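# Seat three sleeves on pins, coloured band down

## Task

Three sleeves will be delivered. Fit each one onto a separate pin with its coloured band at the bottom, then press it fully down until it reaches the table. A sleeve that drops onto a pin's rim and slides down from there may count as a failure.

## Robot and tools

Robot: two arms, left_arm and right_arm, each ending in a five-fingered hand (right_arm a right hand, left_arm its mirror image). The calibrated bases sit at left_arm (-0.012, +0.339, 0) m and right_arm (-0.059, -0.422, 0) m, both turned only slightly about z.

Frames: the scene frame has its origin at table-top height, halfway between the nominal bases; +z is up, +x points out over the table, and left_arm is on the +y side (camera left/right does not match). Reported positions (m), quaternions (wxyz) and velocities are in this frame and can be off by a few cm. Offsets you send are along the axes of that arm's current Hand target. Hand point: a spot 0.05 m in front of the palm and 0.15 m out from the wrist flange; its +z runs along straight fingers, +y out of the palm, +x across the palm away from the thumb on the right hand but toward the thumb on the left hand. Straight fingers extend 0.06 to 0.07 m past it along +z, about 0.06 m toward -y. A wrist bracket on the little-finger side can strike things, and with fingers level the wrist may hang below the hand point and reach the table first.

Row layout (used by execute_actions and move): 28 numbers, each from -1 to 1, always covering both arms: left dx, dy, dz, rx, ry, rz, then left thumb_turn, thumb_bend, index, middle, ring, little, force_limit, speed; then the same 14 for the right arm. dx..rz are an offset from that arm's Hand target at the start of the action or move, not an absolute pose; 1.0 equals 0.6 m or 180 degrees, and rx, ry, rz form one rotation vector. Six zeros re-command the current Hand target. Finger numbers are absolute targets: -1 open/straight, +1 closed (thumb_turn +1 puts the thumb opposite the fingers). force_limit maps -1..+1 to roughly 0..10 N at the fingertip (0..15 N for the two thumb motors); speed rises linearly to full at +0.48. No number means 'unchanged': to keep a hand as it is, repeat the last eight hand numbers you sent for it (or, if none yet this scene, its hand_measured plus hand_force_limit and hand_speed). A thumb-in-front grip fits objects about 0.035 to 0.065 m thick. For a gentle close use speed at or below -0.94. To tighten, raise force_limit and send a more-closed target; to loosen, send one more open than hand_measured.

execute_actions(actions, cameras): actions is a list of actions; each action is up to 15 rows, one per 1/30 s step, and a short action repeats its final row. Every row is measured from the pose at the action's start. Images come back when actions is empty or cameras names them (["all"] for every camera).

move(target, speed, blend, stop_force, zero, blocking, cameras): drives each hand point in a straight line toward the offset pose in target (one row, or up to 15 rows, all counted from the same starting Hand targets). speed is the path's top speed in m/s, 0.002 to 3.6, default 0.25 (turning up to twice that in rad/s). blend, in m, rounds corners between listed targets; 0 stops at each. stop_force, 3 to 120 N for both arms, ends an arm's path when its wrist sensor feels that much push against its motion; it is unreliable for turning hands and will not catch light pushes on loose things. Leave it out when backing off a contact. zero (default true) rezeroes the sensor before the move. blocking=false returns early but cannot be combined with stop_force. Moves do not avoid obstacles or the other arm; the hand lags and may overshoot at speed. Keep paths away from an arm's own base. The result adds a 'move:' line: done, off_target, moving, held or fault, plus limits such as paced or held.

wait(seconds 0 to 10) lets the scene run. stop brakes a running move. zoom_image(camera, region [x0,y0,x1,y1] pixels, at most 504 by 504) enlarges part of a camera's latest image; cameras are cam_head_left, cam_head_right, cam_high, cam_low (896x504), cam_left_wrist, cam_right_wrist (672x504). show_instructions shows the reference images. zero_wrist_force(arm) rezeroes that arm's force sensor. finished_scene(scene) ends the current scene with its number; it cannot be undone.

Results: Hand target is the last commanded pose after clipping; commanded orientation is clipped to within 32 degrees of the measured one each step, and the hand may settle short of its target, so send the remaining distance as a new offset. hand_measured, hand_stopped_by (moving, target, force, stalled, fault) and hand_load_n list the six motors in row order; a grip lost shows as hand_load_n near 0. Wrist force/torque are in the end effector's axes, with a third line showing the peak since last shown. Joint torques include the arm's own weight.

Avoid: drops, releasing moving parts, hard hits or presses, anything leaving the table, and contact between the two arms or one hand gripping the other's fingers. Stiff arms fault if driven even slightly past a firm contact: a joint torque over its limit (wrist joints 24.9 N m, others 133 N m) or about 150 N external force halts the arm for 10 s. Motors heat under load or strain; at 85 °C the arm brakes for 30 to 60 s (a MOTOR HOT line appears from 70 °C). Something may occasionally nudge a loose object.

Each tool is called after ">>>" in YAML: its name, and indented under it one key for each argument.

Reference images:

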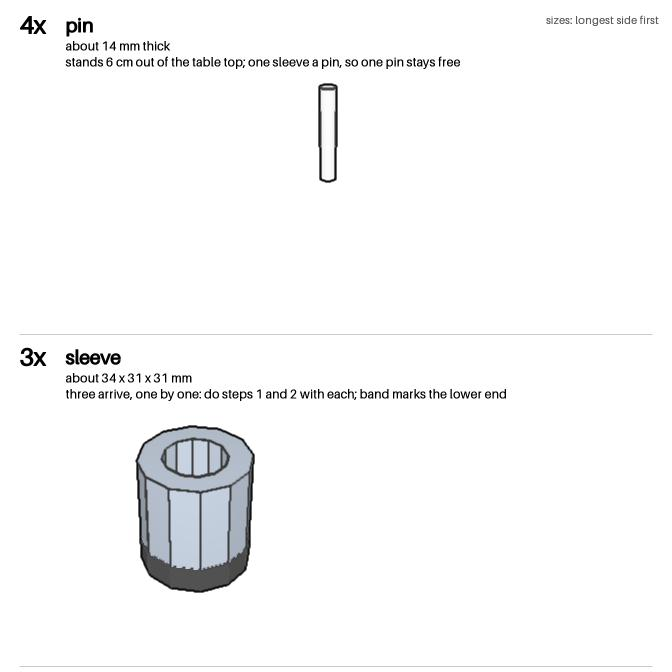

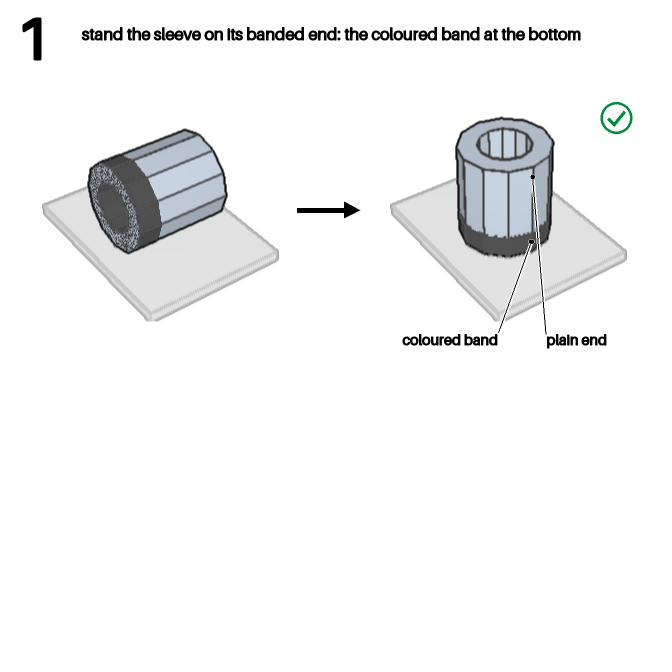

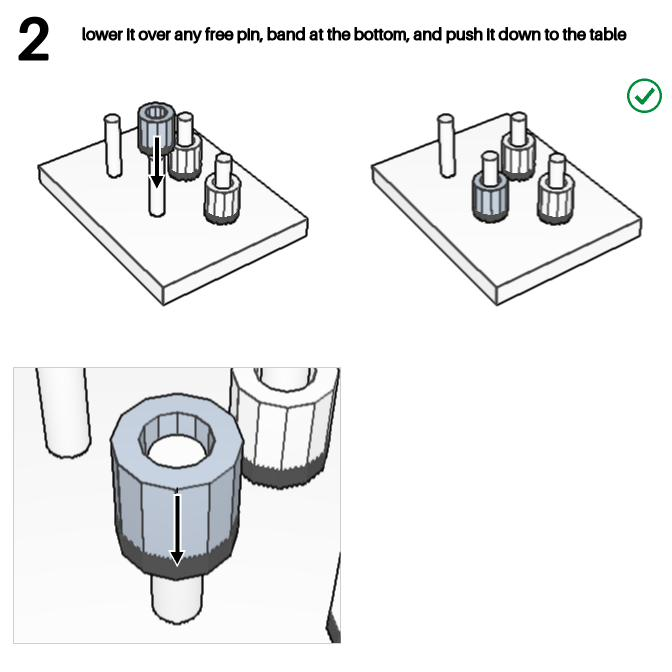

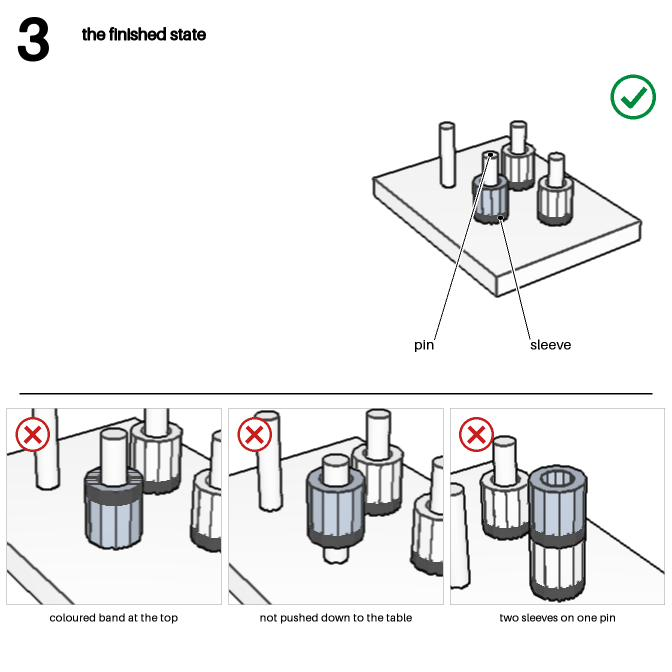

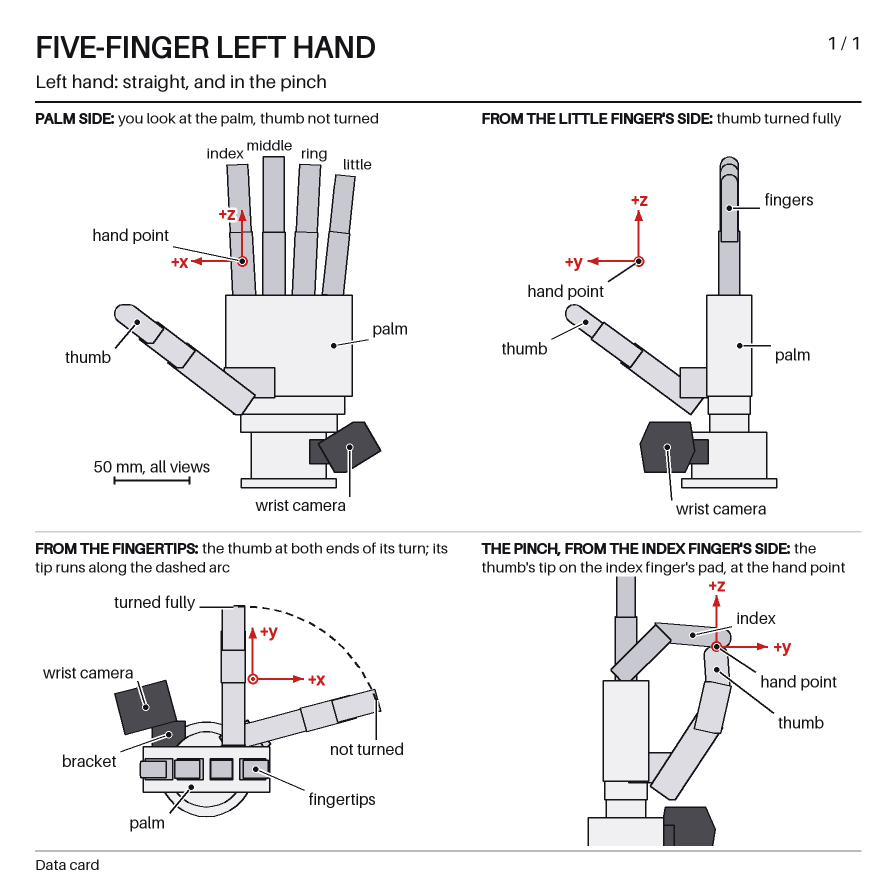

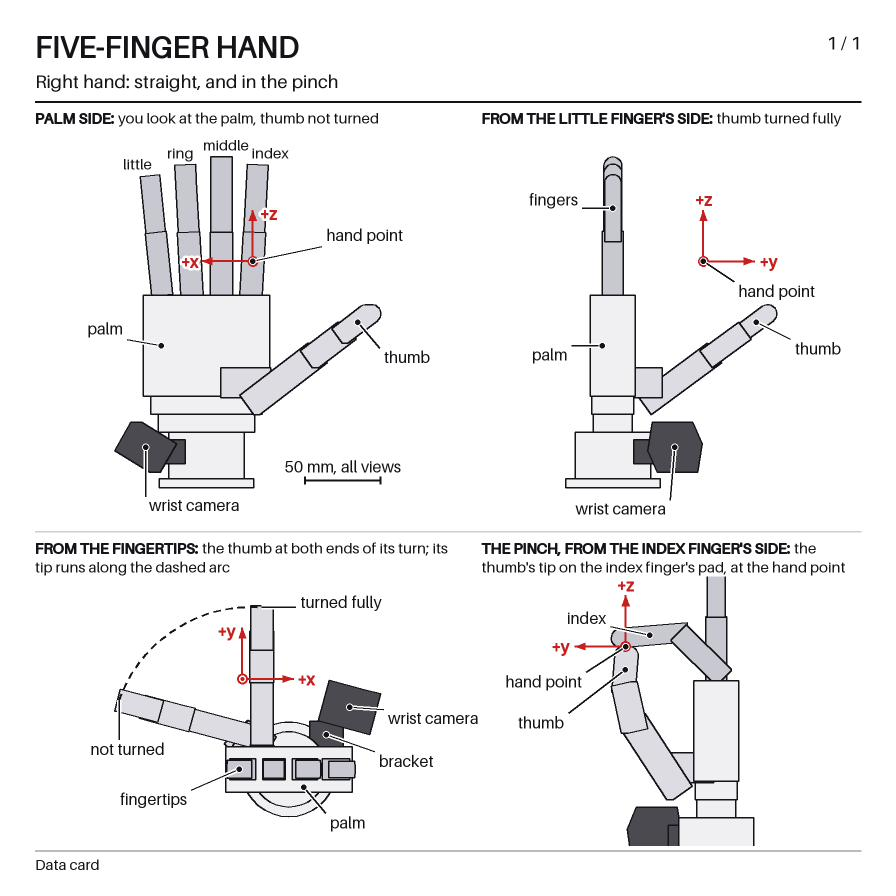

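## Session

>>> execute_actions:
  actions: []

Scene clock: 0.00 s.
left_arm: end_effector_position=(+0.2821, -0.0193, +0.3198) hand_measured=(-1.000, -1.000, -1.000, -1.000, -1.000, -1.000) hand_load_n=(+0.0, +0.0, +0.0, +0.0, +0.0, +0.0) hand_stopped_by=(target, target, target, target, target, target) hand_force_limit=0.00 hand_speed=-0.80 end_effector_quat_wxyz=(+0.010, +0.956, -0.201, +0.214) | right_arm: end_effector_position=(+0.2295, -0.4650, +0.2225) hand_measured=(-1.000, -1.000, -1.000, -1.000, -1.000, -1.000) hand_load_n=(+0.0, +0.0, +0.0, +0.5, +0.0, +0.0) hand_stopped_by=(target, target, target, target, target, target) hand_force_limit=0.00 hand_speed=-0.80 end_effector_quat_wxyz=(+0.343, -0.076, +0.726, -0.590)
Joint positions: left_arm=[2.643 -1.564 -1.599 2.01 -1.683 1.482] | right_arm=[-0.097 -2.29 2.552 -0.161 2.416 -2.643]
Joint velocities: within noise
Joint torques (N m): no reading
Motor temperatures (°C): left_arm=[26 34 40 36 40 33] | right_arm=[28 26 30 34 38 34]
Wrist force (N): no reading
Wrist torque (N m): no reading
Wrist force, peak (N): no reading
Hand target: left_arm +0.2821, -0.0193, +0.3198; +0.010, +0.956, -0.201, +0.214 | right_arm +0.2295, -0.4650, +0.2225; +0.343, -0.076, +0.726, -0.590

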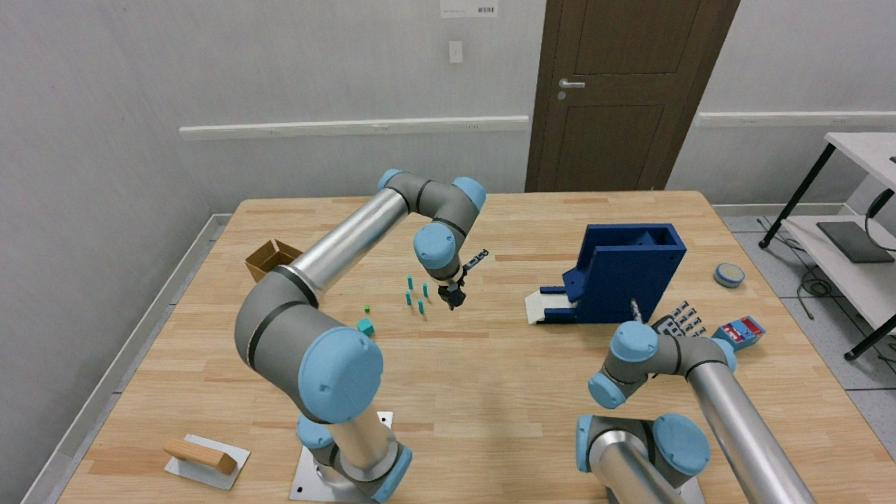

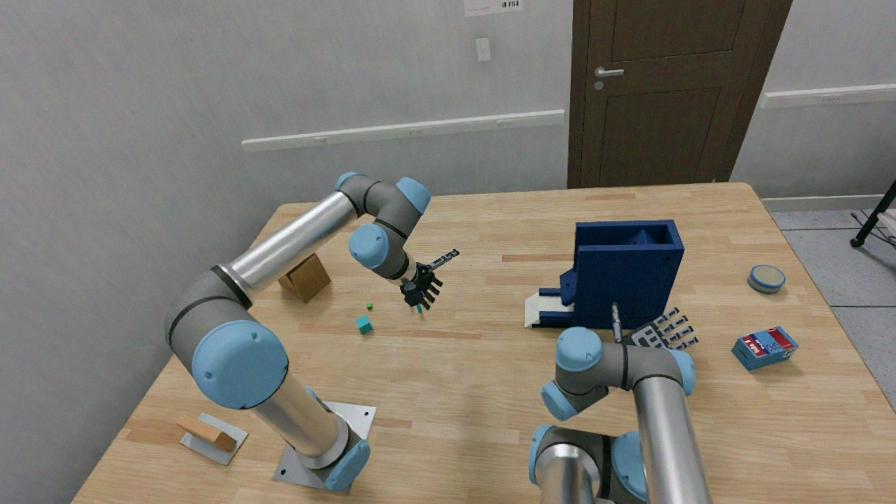

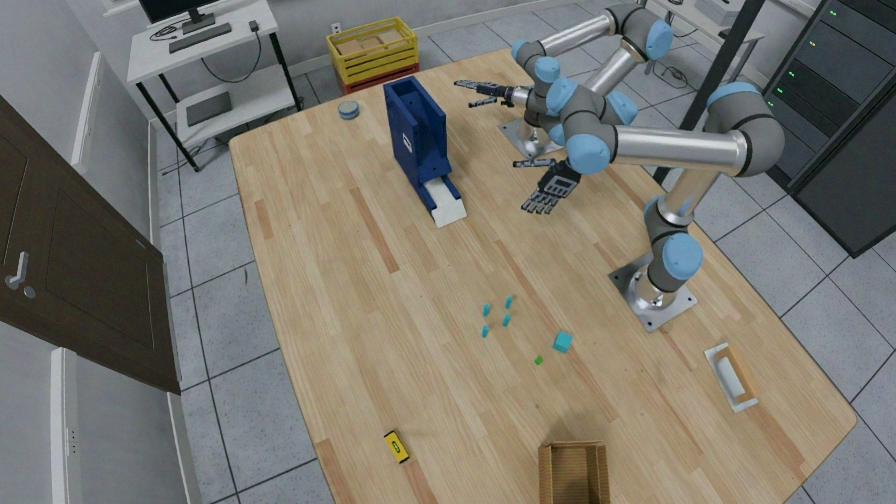

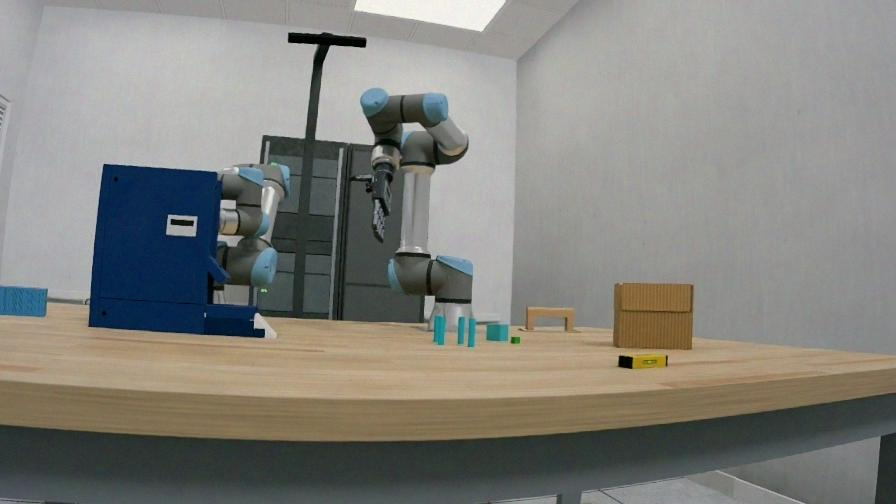

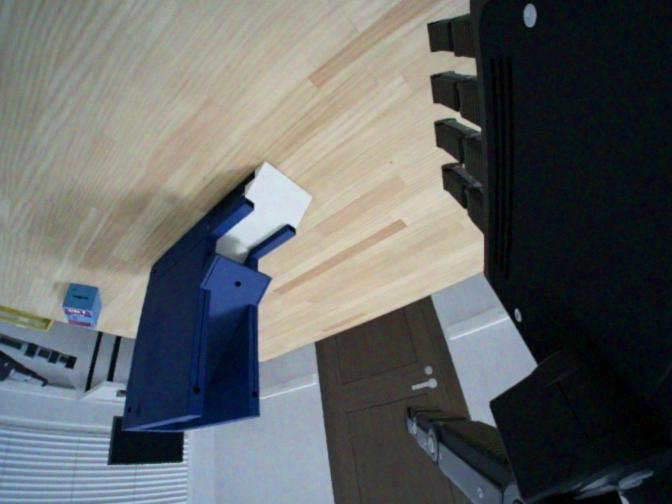

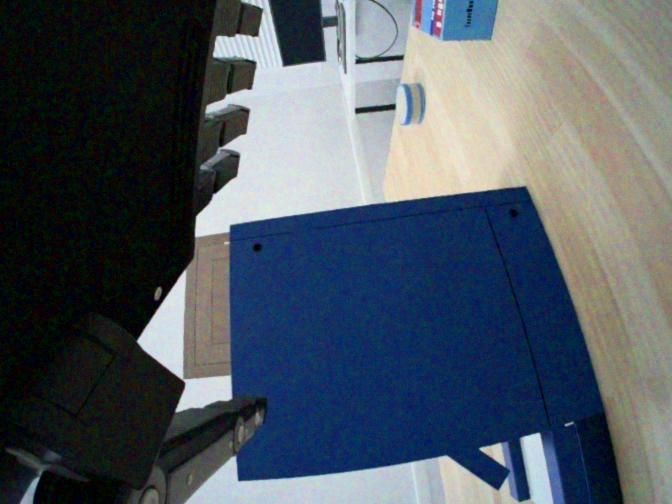

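>>> execute_actions:
  actions: []
  cameras: ["all"]

Scene clock: 14.73 s.
left_arm: end_effector_position=(+0.2821, -0.0193, +0.3198) hand_measured=(-1.000, -1.000, -1.000, -1.000, -1.000, -1.000) hand_load_n=(+0.0, +0.0, +0.0, +0.0, +0.0, +0.0) hand_stopped_by=(target, target, target, target, target, target) hand_force_limit=0.00 hand_speed=-0.80 end_effector_quat_wxyz=(+0.010, +0.956, -0.201, +0.214) | right_arm: end_effector_position=(+0.2295, -0.4650, +0.2225) hand_measured=(-1.000, -1.000, -1.000, -1.000, -1.000, -1.000) hand_load_n=(+0.0, +0.0, +0.0, +0.0, +0.0, +0.0) hand_stopped_by=(target, target, target, target, target, target) hand_force_limit=0.00 hand_speed=-0.80 end_effector_quat_wxyz=(+0.343, -0.076, +0.726, -0.590)
Joint positions: left_arm=[2.643 -1.564 -1.599 2.01 -1.683 1.482] | right_arm=[-0.097 -2.29 2.552 -0.161 2.416 -2.643]
Joint velocities: within noise
Joint torques (N m): left_arm=[0.11 19.53 20.66 -2.01 -0.33 -0.22] | right_arm=[-0.38 9.25 -22.22 -0.92 -0.2 0.14]
Motor temperatures (°C): left_arm=[26 34 40 36 40 33] | right_arm=[28 26 30 34 38 34]
Wrist force (N): left_arm=[0.3 0.0 0.1] | right_arm=[0.1 -0.2 0.2]
Wrist torque (N m): left_arm=[0.00 -0.04 0.01] | right_arm=[-0.04 -0.02 -0.01]
Wrist force, peak (N): left_arm=[0.4 0.3 0.0] | right_arm=[-0.2 0.5 0.0]
Hand target: left_arm +0.2821, -0.0193, +0.3198; +0.010, +0.956, -0.201, +0.214 | right_arm +0.2295, -0.4650, +0.2225; +0.343, -0.076, +0.726, -0.590

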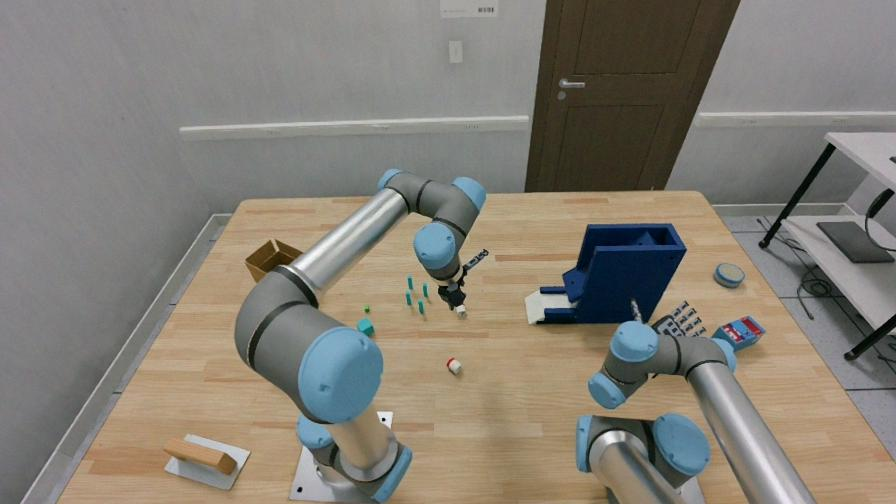

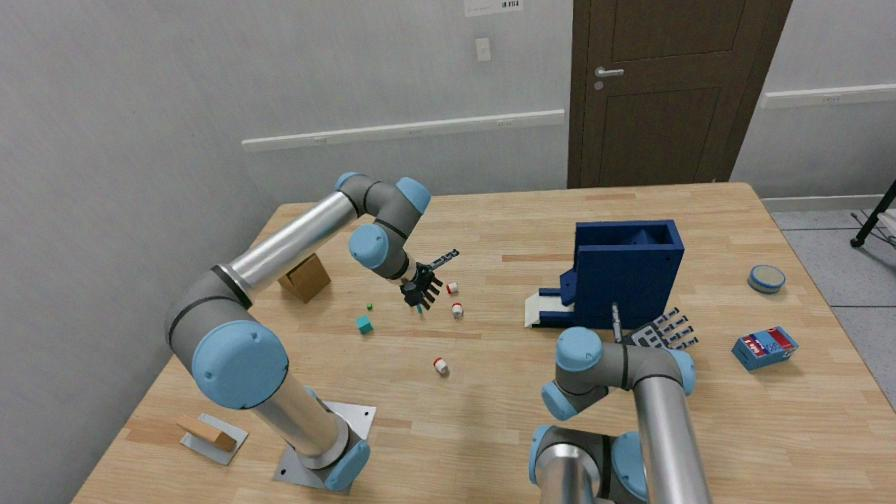

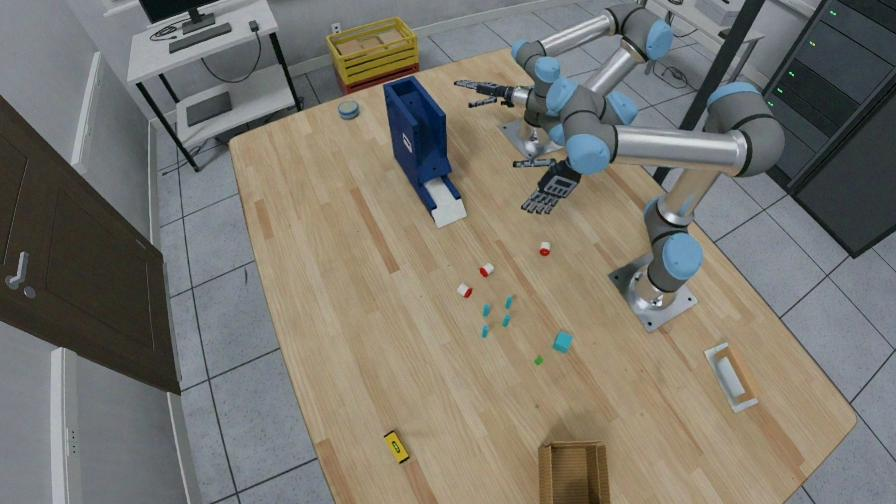

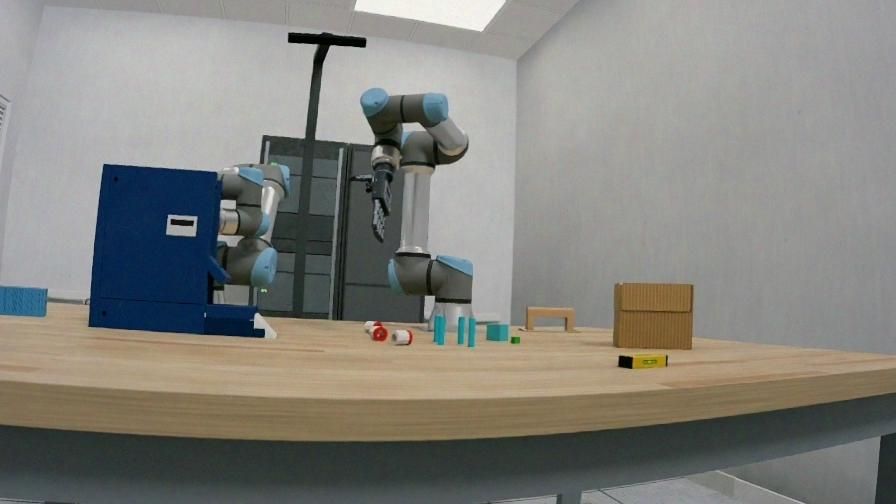

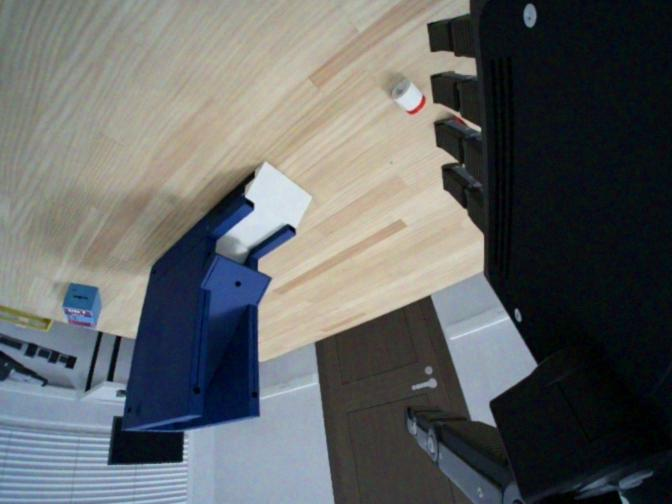

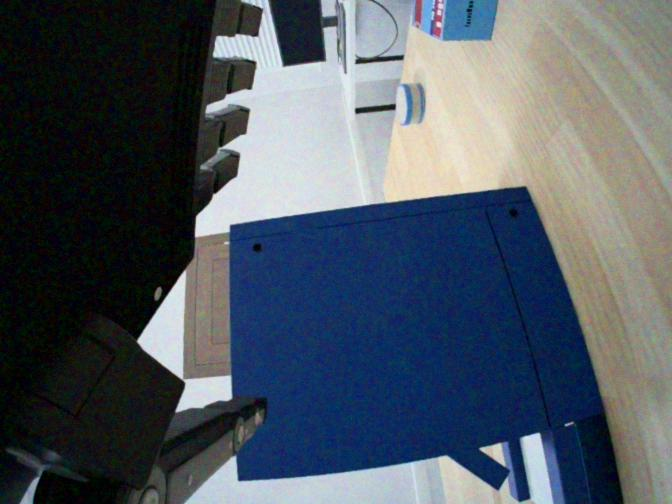

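>>> zoom_image:
  camera: "cam_high"
  region: [440, 230, 580, 350]

>>> zoom_image:
  camera: "cam_low"
  region: [350, 290, 530, 380]

>>> zoom_image:
  camera: "cam_head_right"
  region: [390, 260, 510, 400]

>>> zoom_image:
  camera: "cam_head_left"
  region: [390, 260, 510, 400]

Scaled by 3.600 from the camera's 896x504 image, which has a finer 1280x720 frame.

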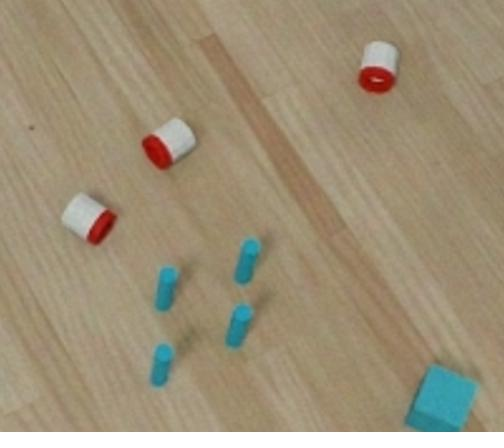

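Scaled by 2.800 from the camera's 896x504 image, which has a finer 1280x720 frame.

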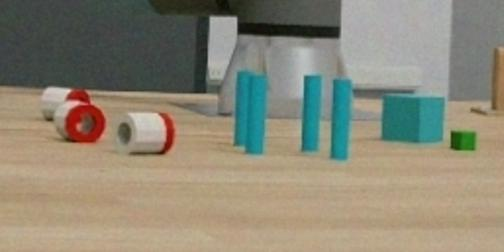

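Scaled by 3.600 from the camera's 896x504 image, which has a finer 1280x720 frame.

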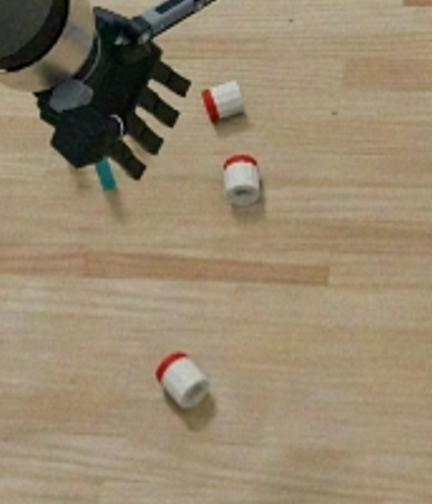

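Scaled by 3.600 from the camera's 896x504 image, which has a finer 1280x720 frame.

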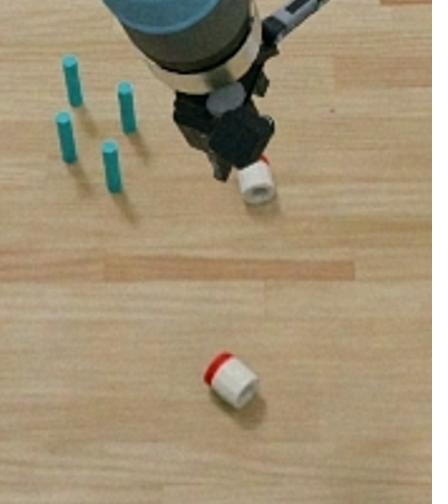

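>>> zoom_image:
  camera: "cam_high"
  region: [450, 255, 506, 311]

>>> zoom_image:
  camera: "cam_head_right"
  region: [425, 270, 481, 326]

>>> zoom_image:
  camera: "cam_low"
  region: [356, 306, 428, 354]

Scaled by 9.000 from the camera's 896x504 image, which has a finer 1280x720 frame.

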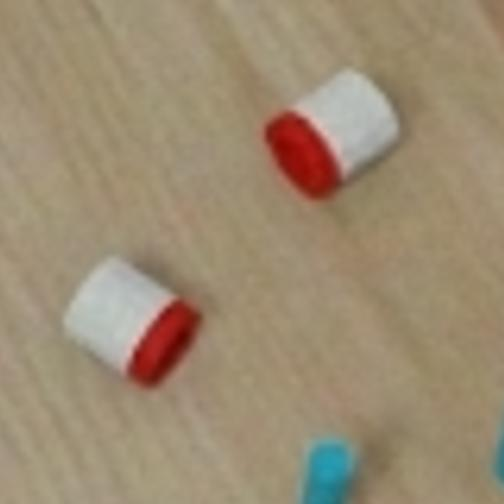

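Scaled by 9.000 from the camera's 896x504 image, which has a finer 1280x720 frame.

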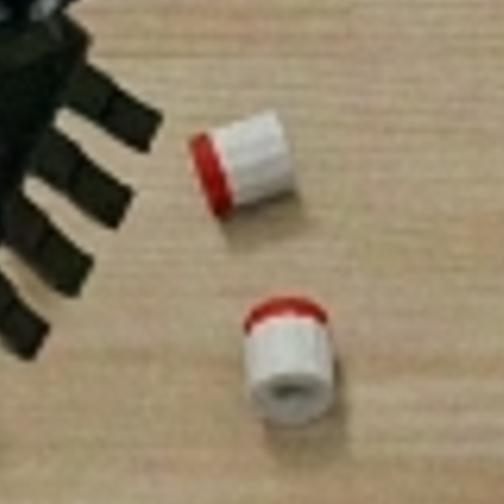

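Scaled by 7.000 from the camera's 896x504 image, which has a finer 1280x720 frame.

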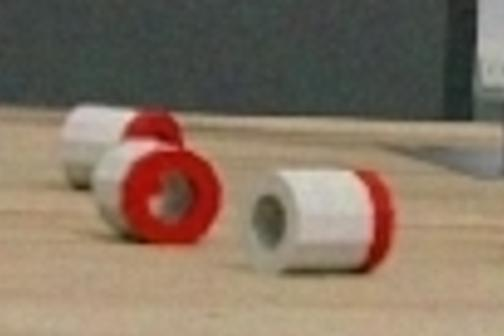

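>>> move:
  target:
    - [0.0862,-0.4307,-0.021,0,0,0,-1,-1,-1,-1,-1,-1,0.0,-0.8,-0.3747,0.0367,-0.1287,-0.2757,-0.2942,-0.2694,1,-1,0.1,0.1,1,1,-0.5,-0.8]
    - [-0.251,-0.968,-0.135,0,0,0,-1,-1,-1,-1,-1,-1,0.0,-0.8,-0.3747,0.0367,-0.1287,-0.2757,-0.2942,-0.2694,1,-1,0.1,0.1,1,1,-0.5,-0.8]
  speed: 0.4
  blend: [0.08,0]
  cameras: ["cam_head_left","cam_high","cam_right_wrist"]

Scene clock: 67.47 s.
left_arm: end_effector_position=(+0.3506, +0.5802, +0.3697) hand_measured=(-1.000, -1.000, -1.000, -1.000, -1.000, -1.000) hand_load_n=(+0.0, +0.0, +0.0, +0.0, +0.0, +0.0) hand_stopped_by=(target, target, target, target, target, target) hand_force_limit=0.00 hand_speed=-0.80 end_effector_quat_wxyz=(+0.010, +0.956, -0.201, +0.214) | right_arm: end_effector_position=(+0.3459, -0.2781, +0.2984) hand_measured=(+1.000, -1.000, +0.100, +0.100, +1.000, +1.000) hand_load_n=(+0.0, +0.0, +0.0, +0.0, +0.0, -16.5) hand_stopped_by=(target, target, target, target, target, target) hand_force_limit=-0.50 hand_speed=-0.80 end_effector_quat_wxyz=(-0.286, +0.720, -0.592, +0.222)
Joint positions: left_arm=[4.402 -1.831 -1.262 1.561 -1.141 3.209] | right_arm=[-0.179 -1.676 1.67 0.875 1.309 -3.413]
Joint torques (N m): left_arm=[8.27 17.3 29.19 -4.95 -1.12 1.94] | right_arm=[-2.71 19.75 -14.34 -12.64 0.42 0.22]
Wrist force (N): left_arm=[0.0 0.2 -0.1] | right_arm=[-14.1 26.3 -61.3]
Wrist torque (N m): left_arm=[-0.01 0.00 0.03] | right_arm=[3.19 3.90 0.91]
Wrist force, peak (N): left_arm=[-1.6 -2.2 -0.7] | right_arm=[6.7 51.8 -65.0]
Hand target: left_arm +0.3506, +0.5802, +0.3697; +0.010, +0.956, -0.201, +0.214 | right_arm +0.3597, -0.2804, +0.2996; -0.297, +0.716, -0.584, +0.242
Off the commanded pose: left_arm 0.000 m, 0 deg | right_arm 0.014 m, 3 deg.
move: off_target (right_arm)
Images, in order (width x height): cam_head_left 896x504, cam_high 896x504, cam_right_wrist 672x504.

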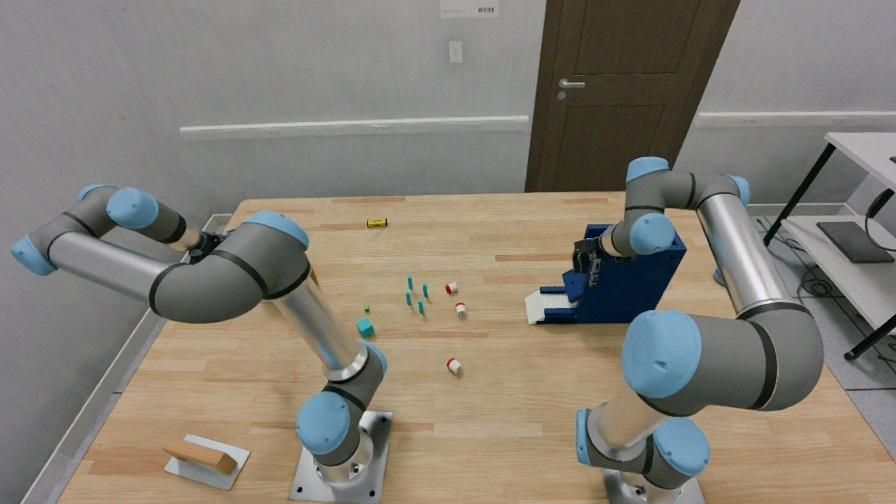

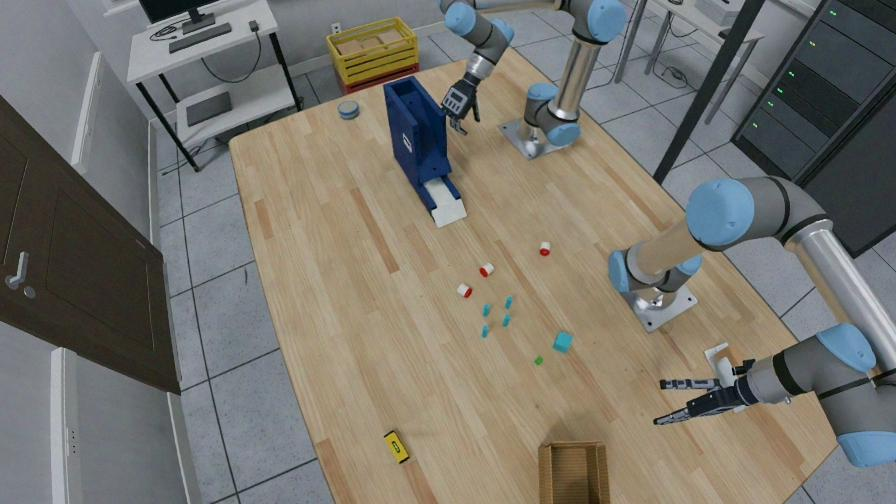

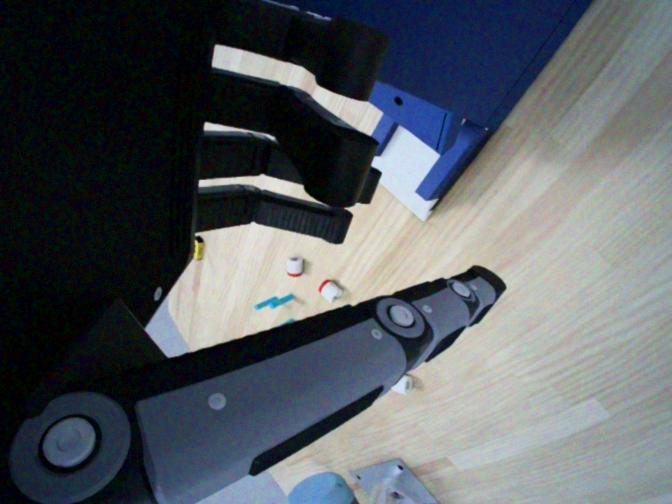

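>>> move:
  target: [0,0,0,0,0,0,-1,-1,-1,-1,-1,-1,0.0,-0.8,-0.03,0.0687,-0.1393,0,0,0,1,-1,0.1,0.1,1,1,-0.5,-0.8]
  speed: 0.2
  cameras: ["cam_high","cam_low","cam_right_wrist"]

Scene clock: 71.20 s.
left_arm: end_effector_position=(+0.3506, +0.5802, +0.3697) hand_measured=(-1.000, -1.000, -1.000, -1.000, -1.000, -1.000) hand_load_n=(+0.0, +0.0, +0.0, +0.0, +0.0, +0.0) hand_stopped_by=(target, target, target, target, target, target) hand_force_limit=0.00 hand_speed=-0.80 end_effector_quat_wxyz=(+0.010, +0.956, -0.201, +0.214) | right_arm: end_effector_position=(+0.2697, -0.2804, +0.3295) hand_measured=(+1.000, -1.000, +0.100, +0.100, +1.000, +1.000) hand_load_n=(+0.0, +0.0, +0.0, +0.0, +0.0, +0.0) hand_stopped_by=(target, target, target, target, target, target) hand_force_limit=-0.50 hand_speed=-0.80 end_effector_quat_wxyz=(-0.297, +0.716, -0.584, +0.242)
Joint positions: left_arm=[4.402 -1.831 -1.262 1.561 -1.141 3.209] | right_arm=[-0.264 -1.904 1.773 0.972 1.251 -3.479]
Joint torques (N m): left_arm=[7.13 17.17 29.19 -4.73 -0.87 1.83] | right_arm=[2.28 -14.98 -25.49 2.03 2.09 1.9]
Wrist force (N): left_arm=[0.0 0.0 -0.2] | right_arm=[0.5 -0.2 0.2]
Wrist torque (N m): left_arm=[-0.02 -0.01 0.04] | right_arm=[-0.01 -0.05 -0.06]
Wrist force, peak (N): left_arm=[-0.1 0.4 -0.1] | right_arm=[-14.1 26.5 -61.6]
Hand target: left_arm +0.3506, +0.5802, +0.3697; +0.010, +0.956, -0.201, +0.214 | right_arm +0.2697, -0.2804, +0.3296; -0.297, +0.716, -0.584, +0.242
Off the commanded pose: left_arm 0.000 m, 0 deg | right_arm 0.000 m, 0 deg.
move: done
Images, in order (width x height): cam_high 896x504, cam_low 896x504, cam_right_wrist 672x504.

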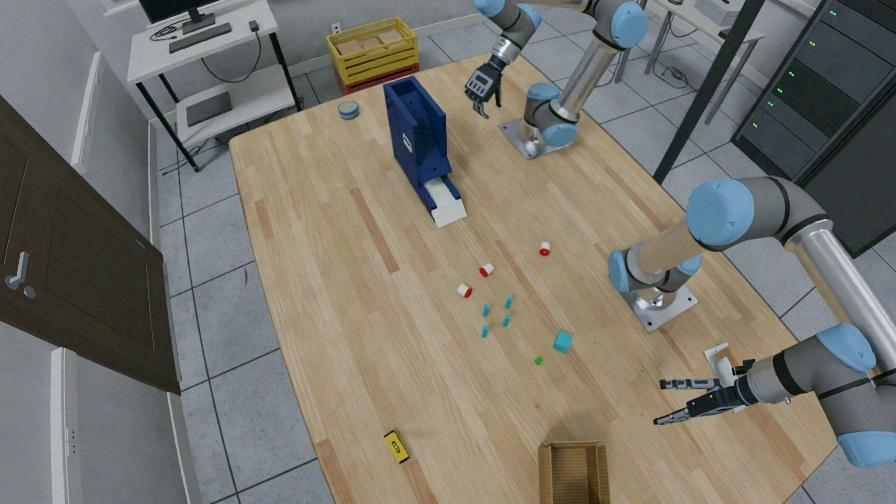

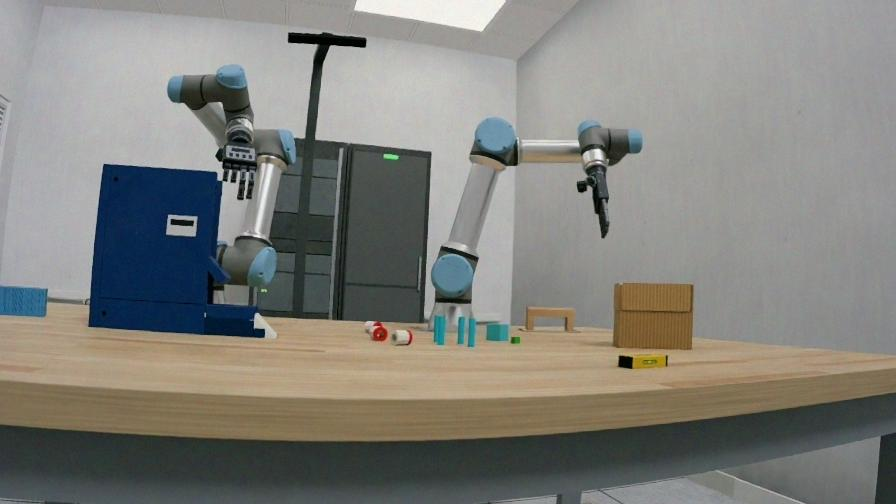

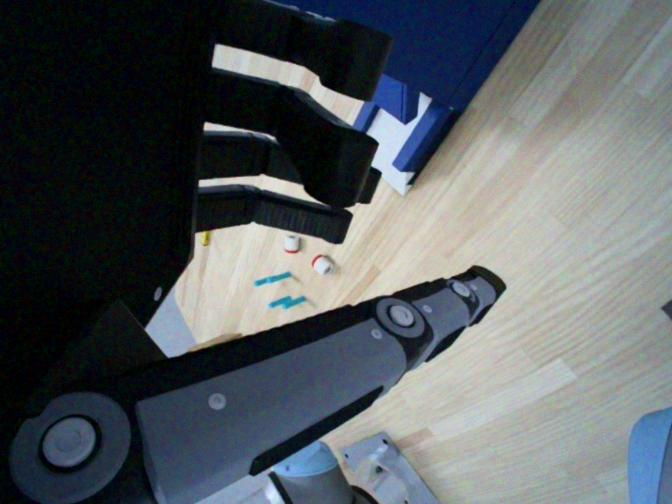

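>>> move:
  target:
    - [0,0,0,0,0,0,-1,-1,-1,-1,-1,-1,0.0,-0.8,-0.4052,-0.0962,0.1658,0,0,0,1,-1,0.1,0.1,1,1,-0.5,-0.8]
    - [0,0,0,0,0,0,-1,-1,-1,-1,-1,-1,0.0,-0.8,-0.5105,-0.1502,0.5972,0,0,0,1,-1,0.1,0.1,1,1,-0.5,-0.8]
  speed: 0.3
  blend: [0.06,0]
  cameras: ["cam_high","cam_low","cam_right_wrist","cam_head_left"]

Scene clock: 80.10 s.
left_arm: end_effector_position=(+0.3506, +0.5802, +0.3697) hand_measured=(-1.000, -1.000, -1.000, -1.000, -1.000, -1.000) hand_load_n=(+0.0, +0.0, +0.0, +0.0, +0.0, +0.0) hand_stopped_by=(target, target, target, target, target, target) hand_force_limit=0.00 hand_speed=-0.80 end_effector_quat_wxyz=(+0.010, +0.956, -0.201, +0.214) | right_arm: end_effector_position=(+0.5190, +0.0831, +0.1401) hand_measured=(+1.000, -1.000, +0.100, +0.100, +1.000, +1.000) hand_load_n=(+0.5, +0.0, +0.0, +0.0, +0.0, -0.5) hand_stopped_by=(target, target, target, target, target, target) hand_force_limit=-0.50 hand_speed=-0.80 end_effector_quat_wxyz=(-0.297, +0.716, -0.584, +0.242)
Joint positions: left_arm=[4.402 -1.831 -1.262 1.561 -1.141 3.209] | right_arm=[0.563 -0.772 0.852 0.74 1.827 -2.876]
Joint torques (N m): left_arm=[6.96 17.89 29.12 -4.85 -0.83 1.39] | right_arm=[6.16 -39.78 -28.69 -0.83 2.66 2.05]
Wrist force (N): left_arm=[-0.1 0.2 -0.1] | right_arm=[0.4 0.0 0.3]
Wrist torque (N m): left_arm=[0.00 0.01 0.02] | right_arm=[0.00 -0.06 0.07]
Wrist force, peak (N): left_arm=[-0.3 0.0 -0.4] | right_arm=[2.4 0.3 -0.8]
Hand target: left_arm +0.3506, +0.5802, +0.3697; +0.010, +0.956, -0.201, +0.214 | right_arm +0.5190, +0.0832, +0.1400; -0.297, +0.716, -0.584, +0.242
Off the commanded pose: left_arm 0.000 m, 0 deg | right_arm 0.000 m, 0 deg.
move: done
Images, in order (width x height): cam_head_left 896x504, cam_high 896x504, cam_low 896x504, cam_right_wrist 672x504.

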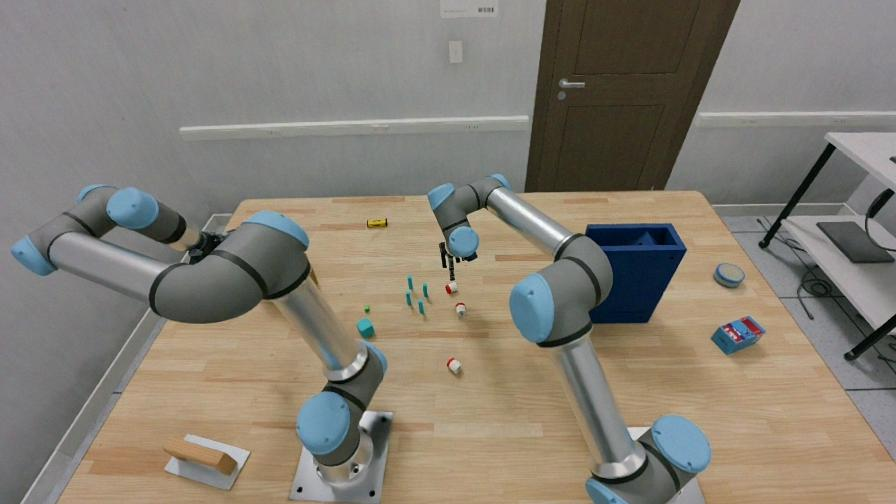

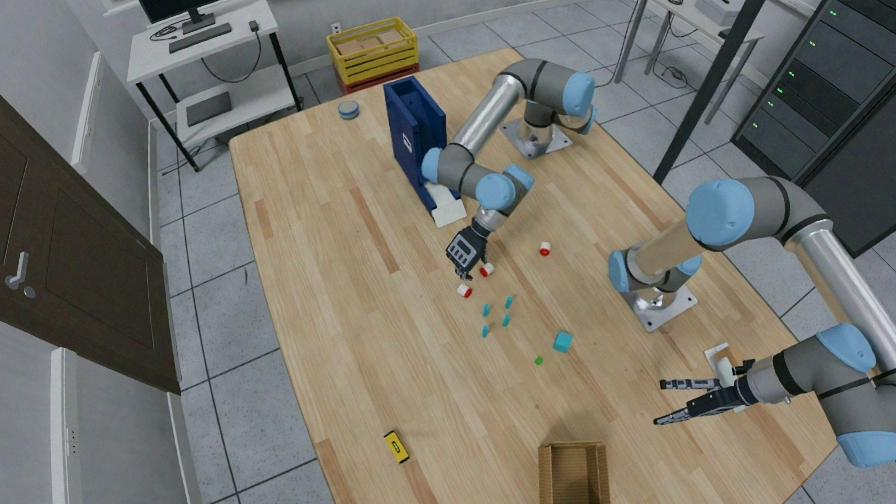

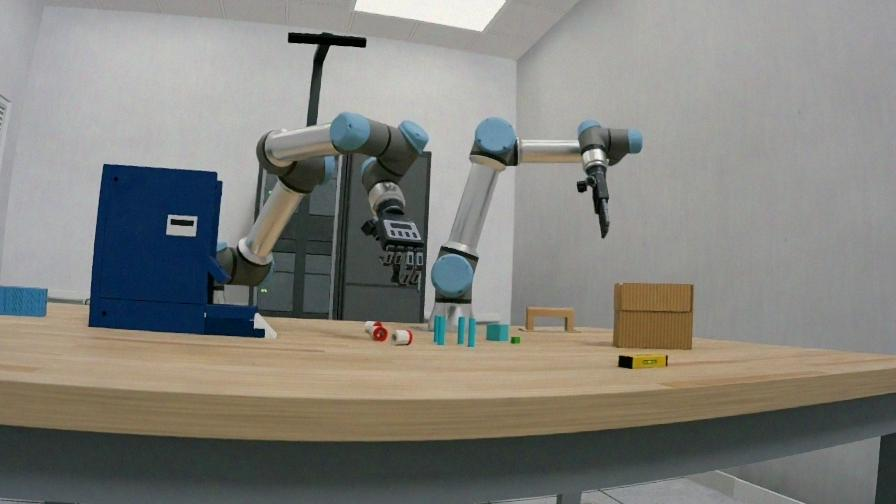

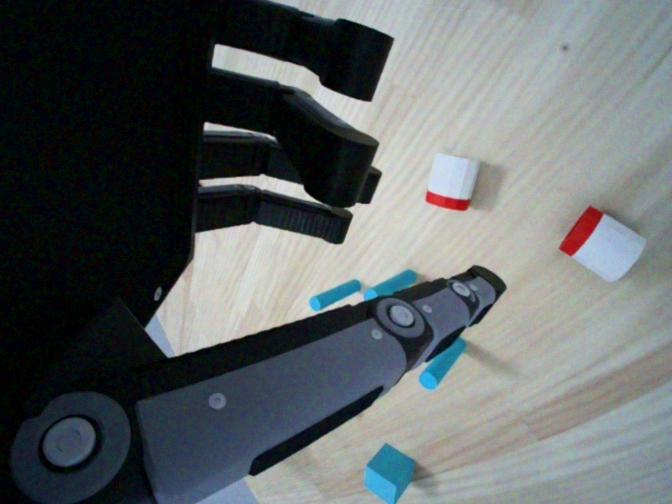

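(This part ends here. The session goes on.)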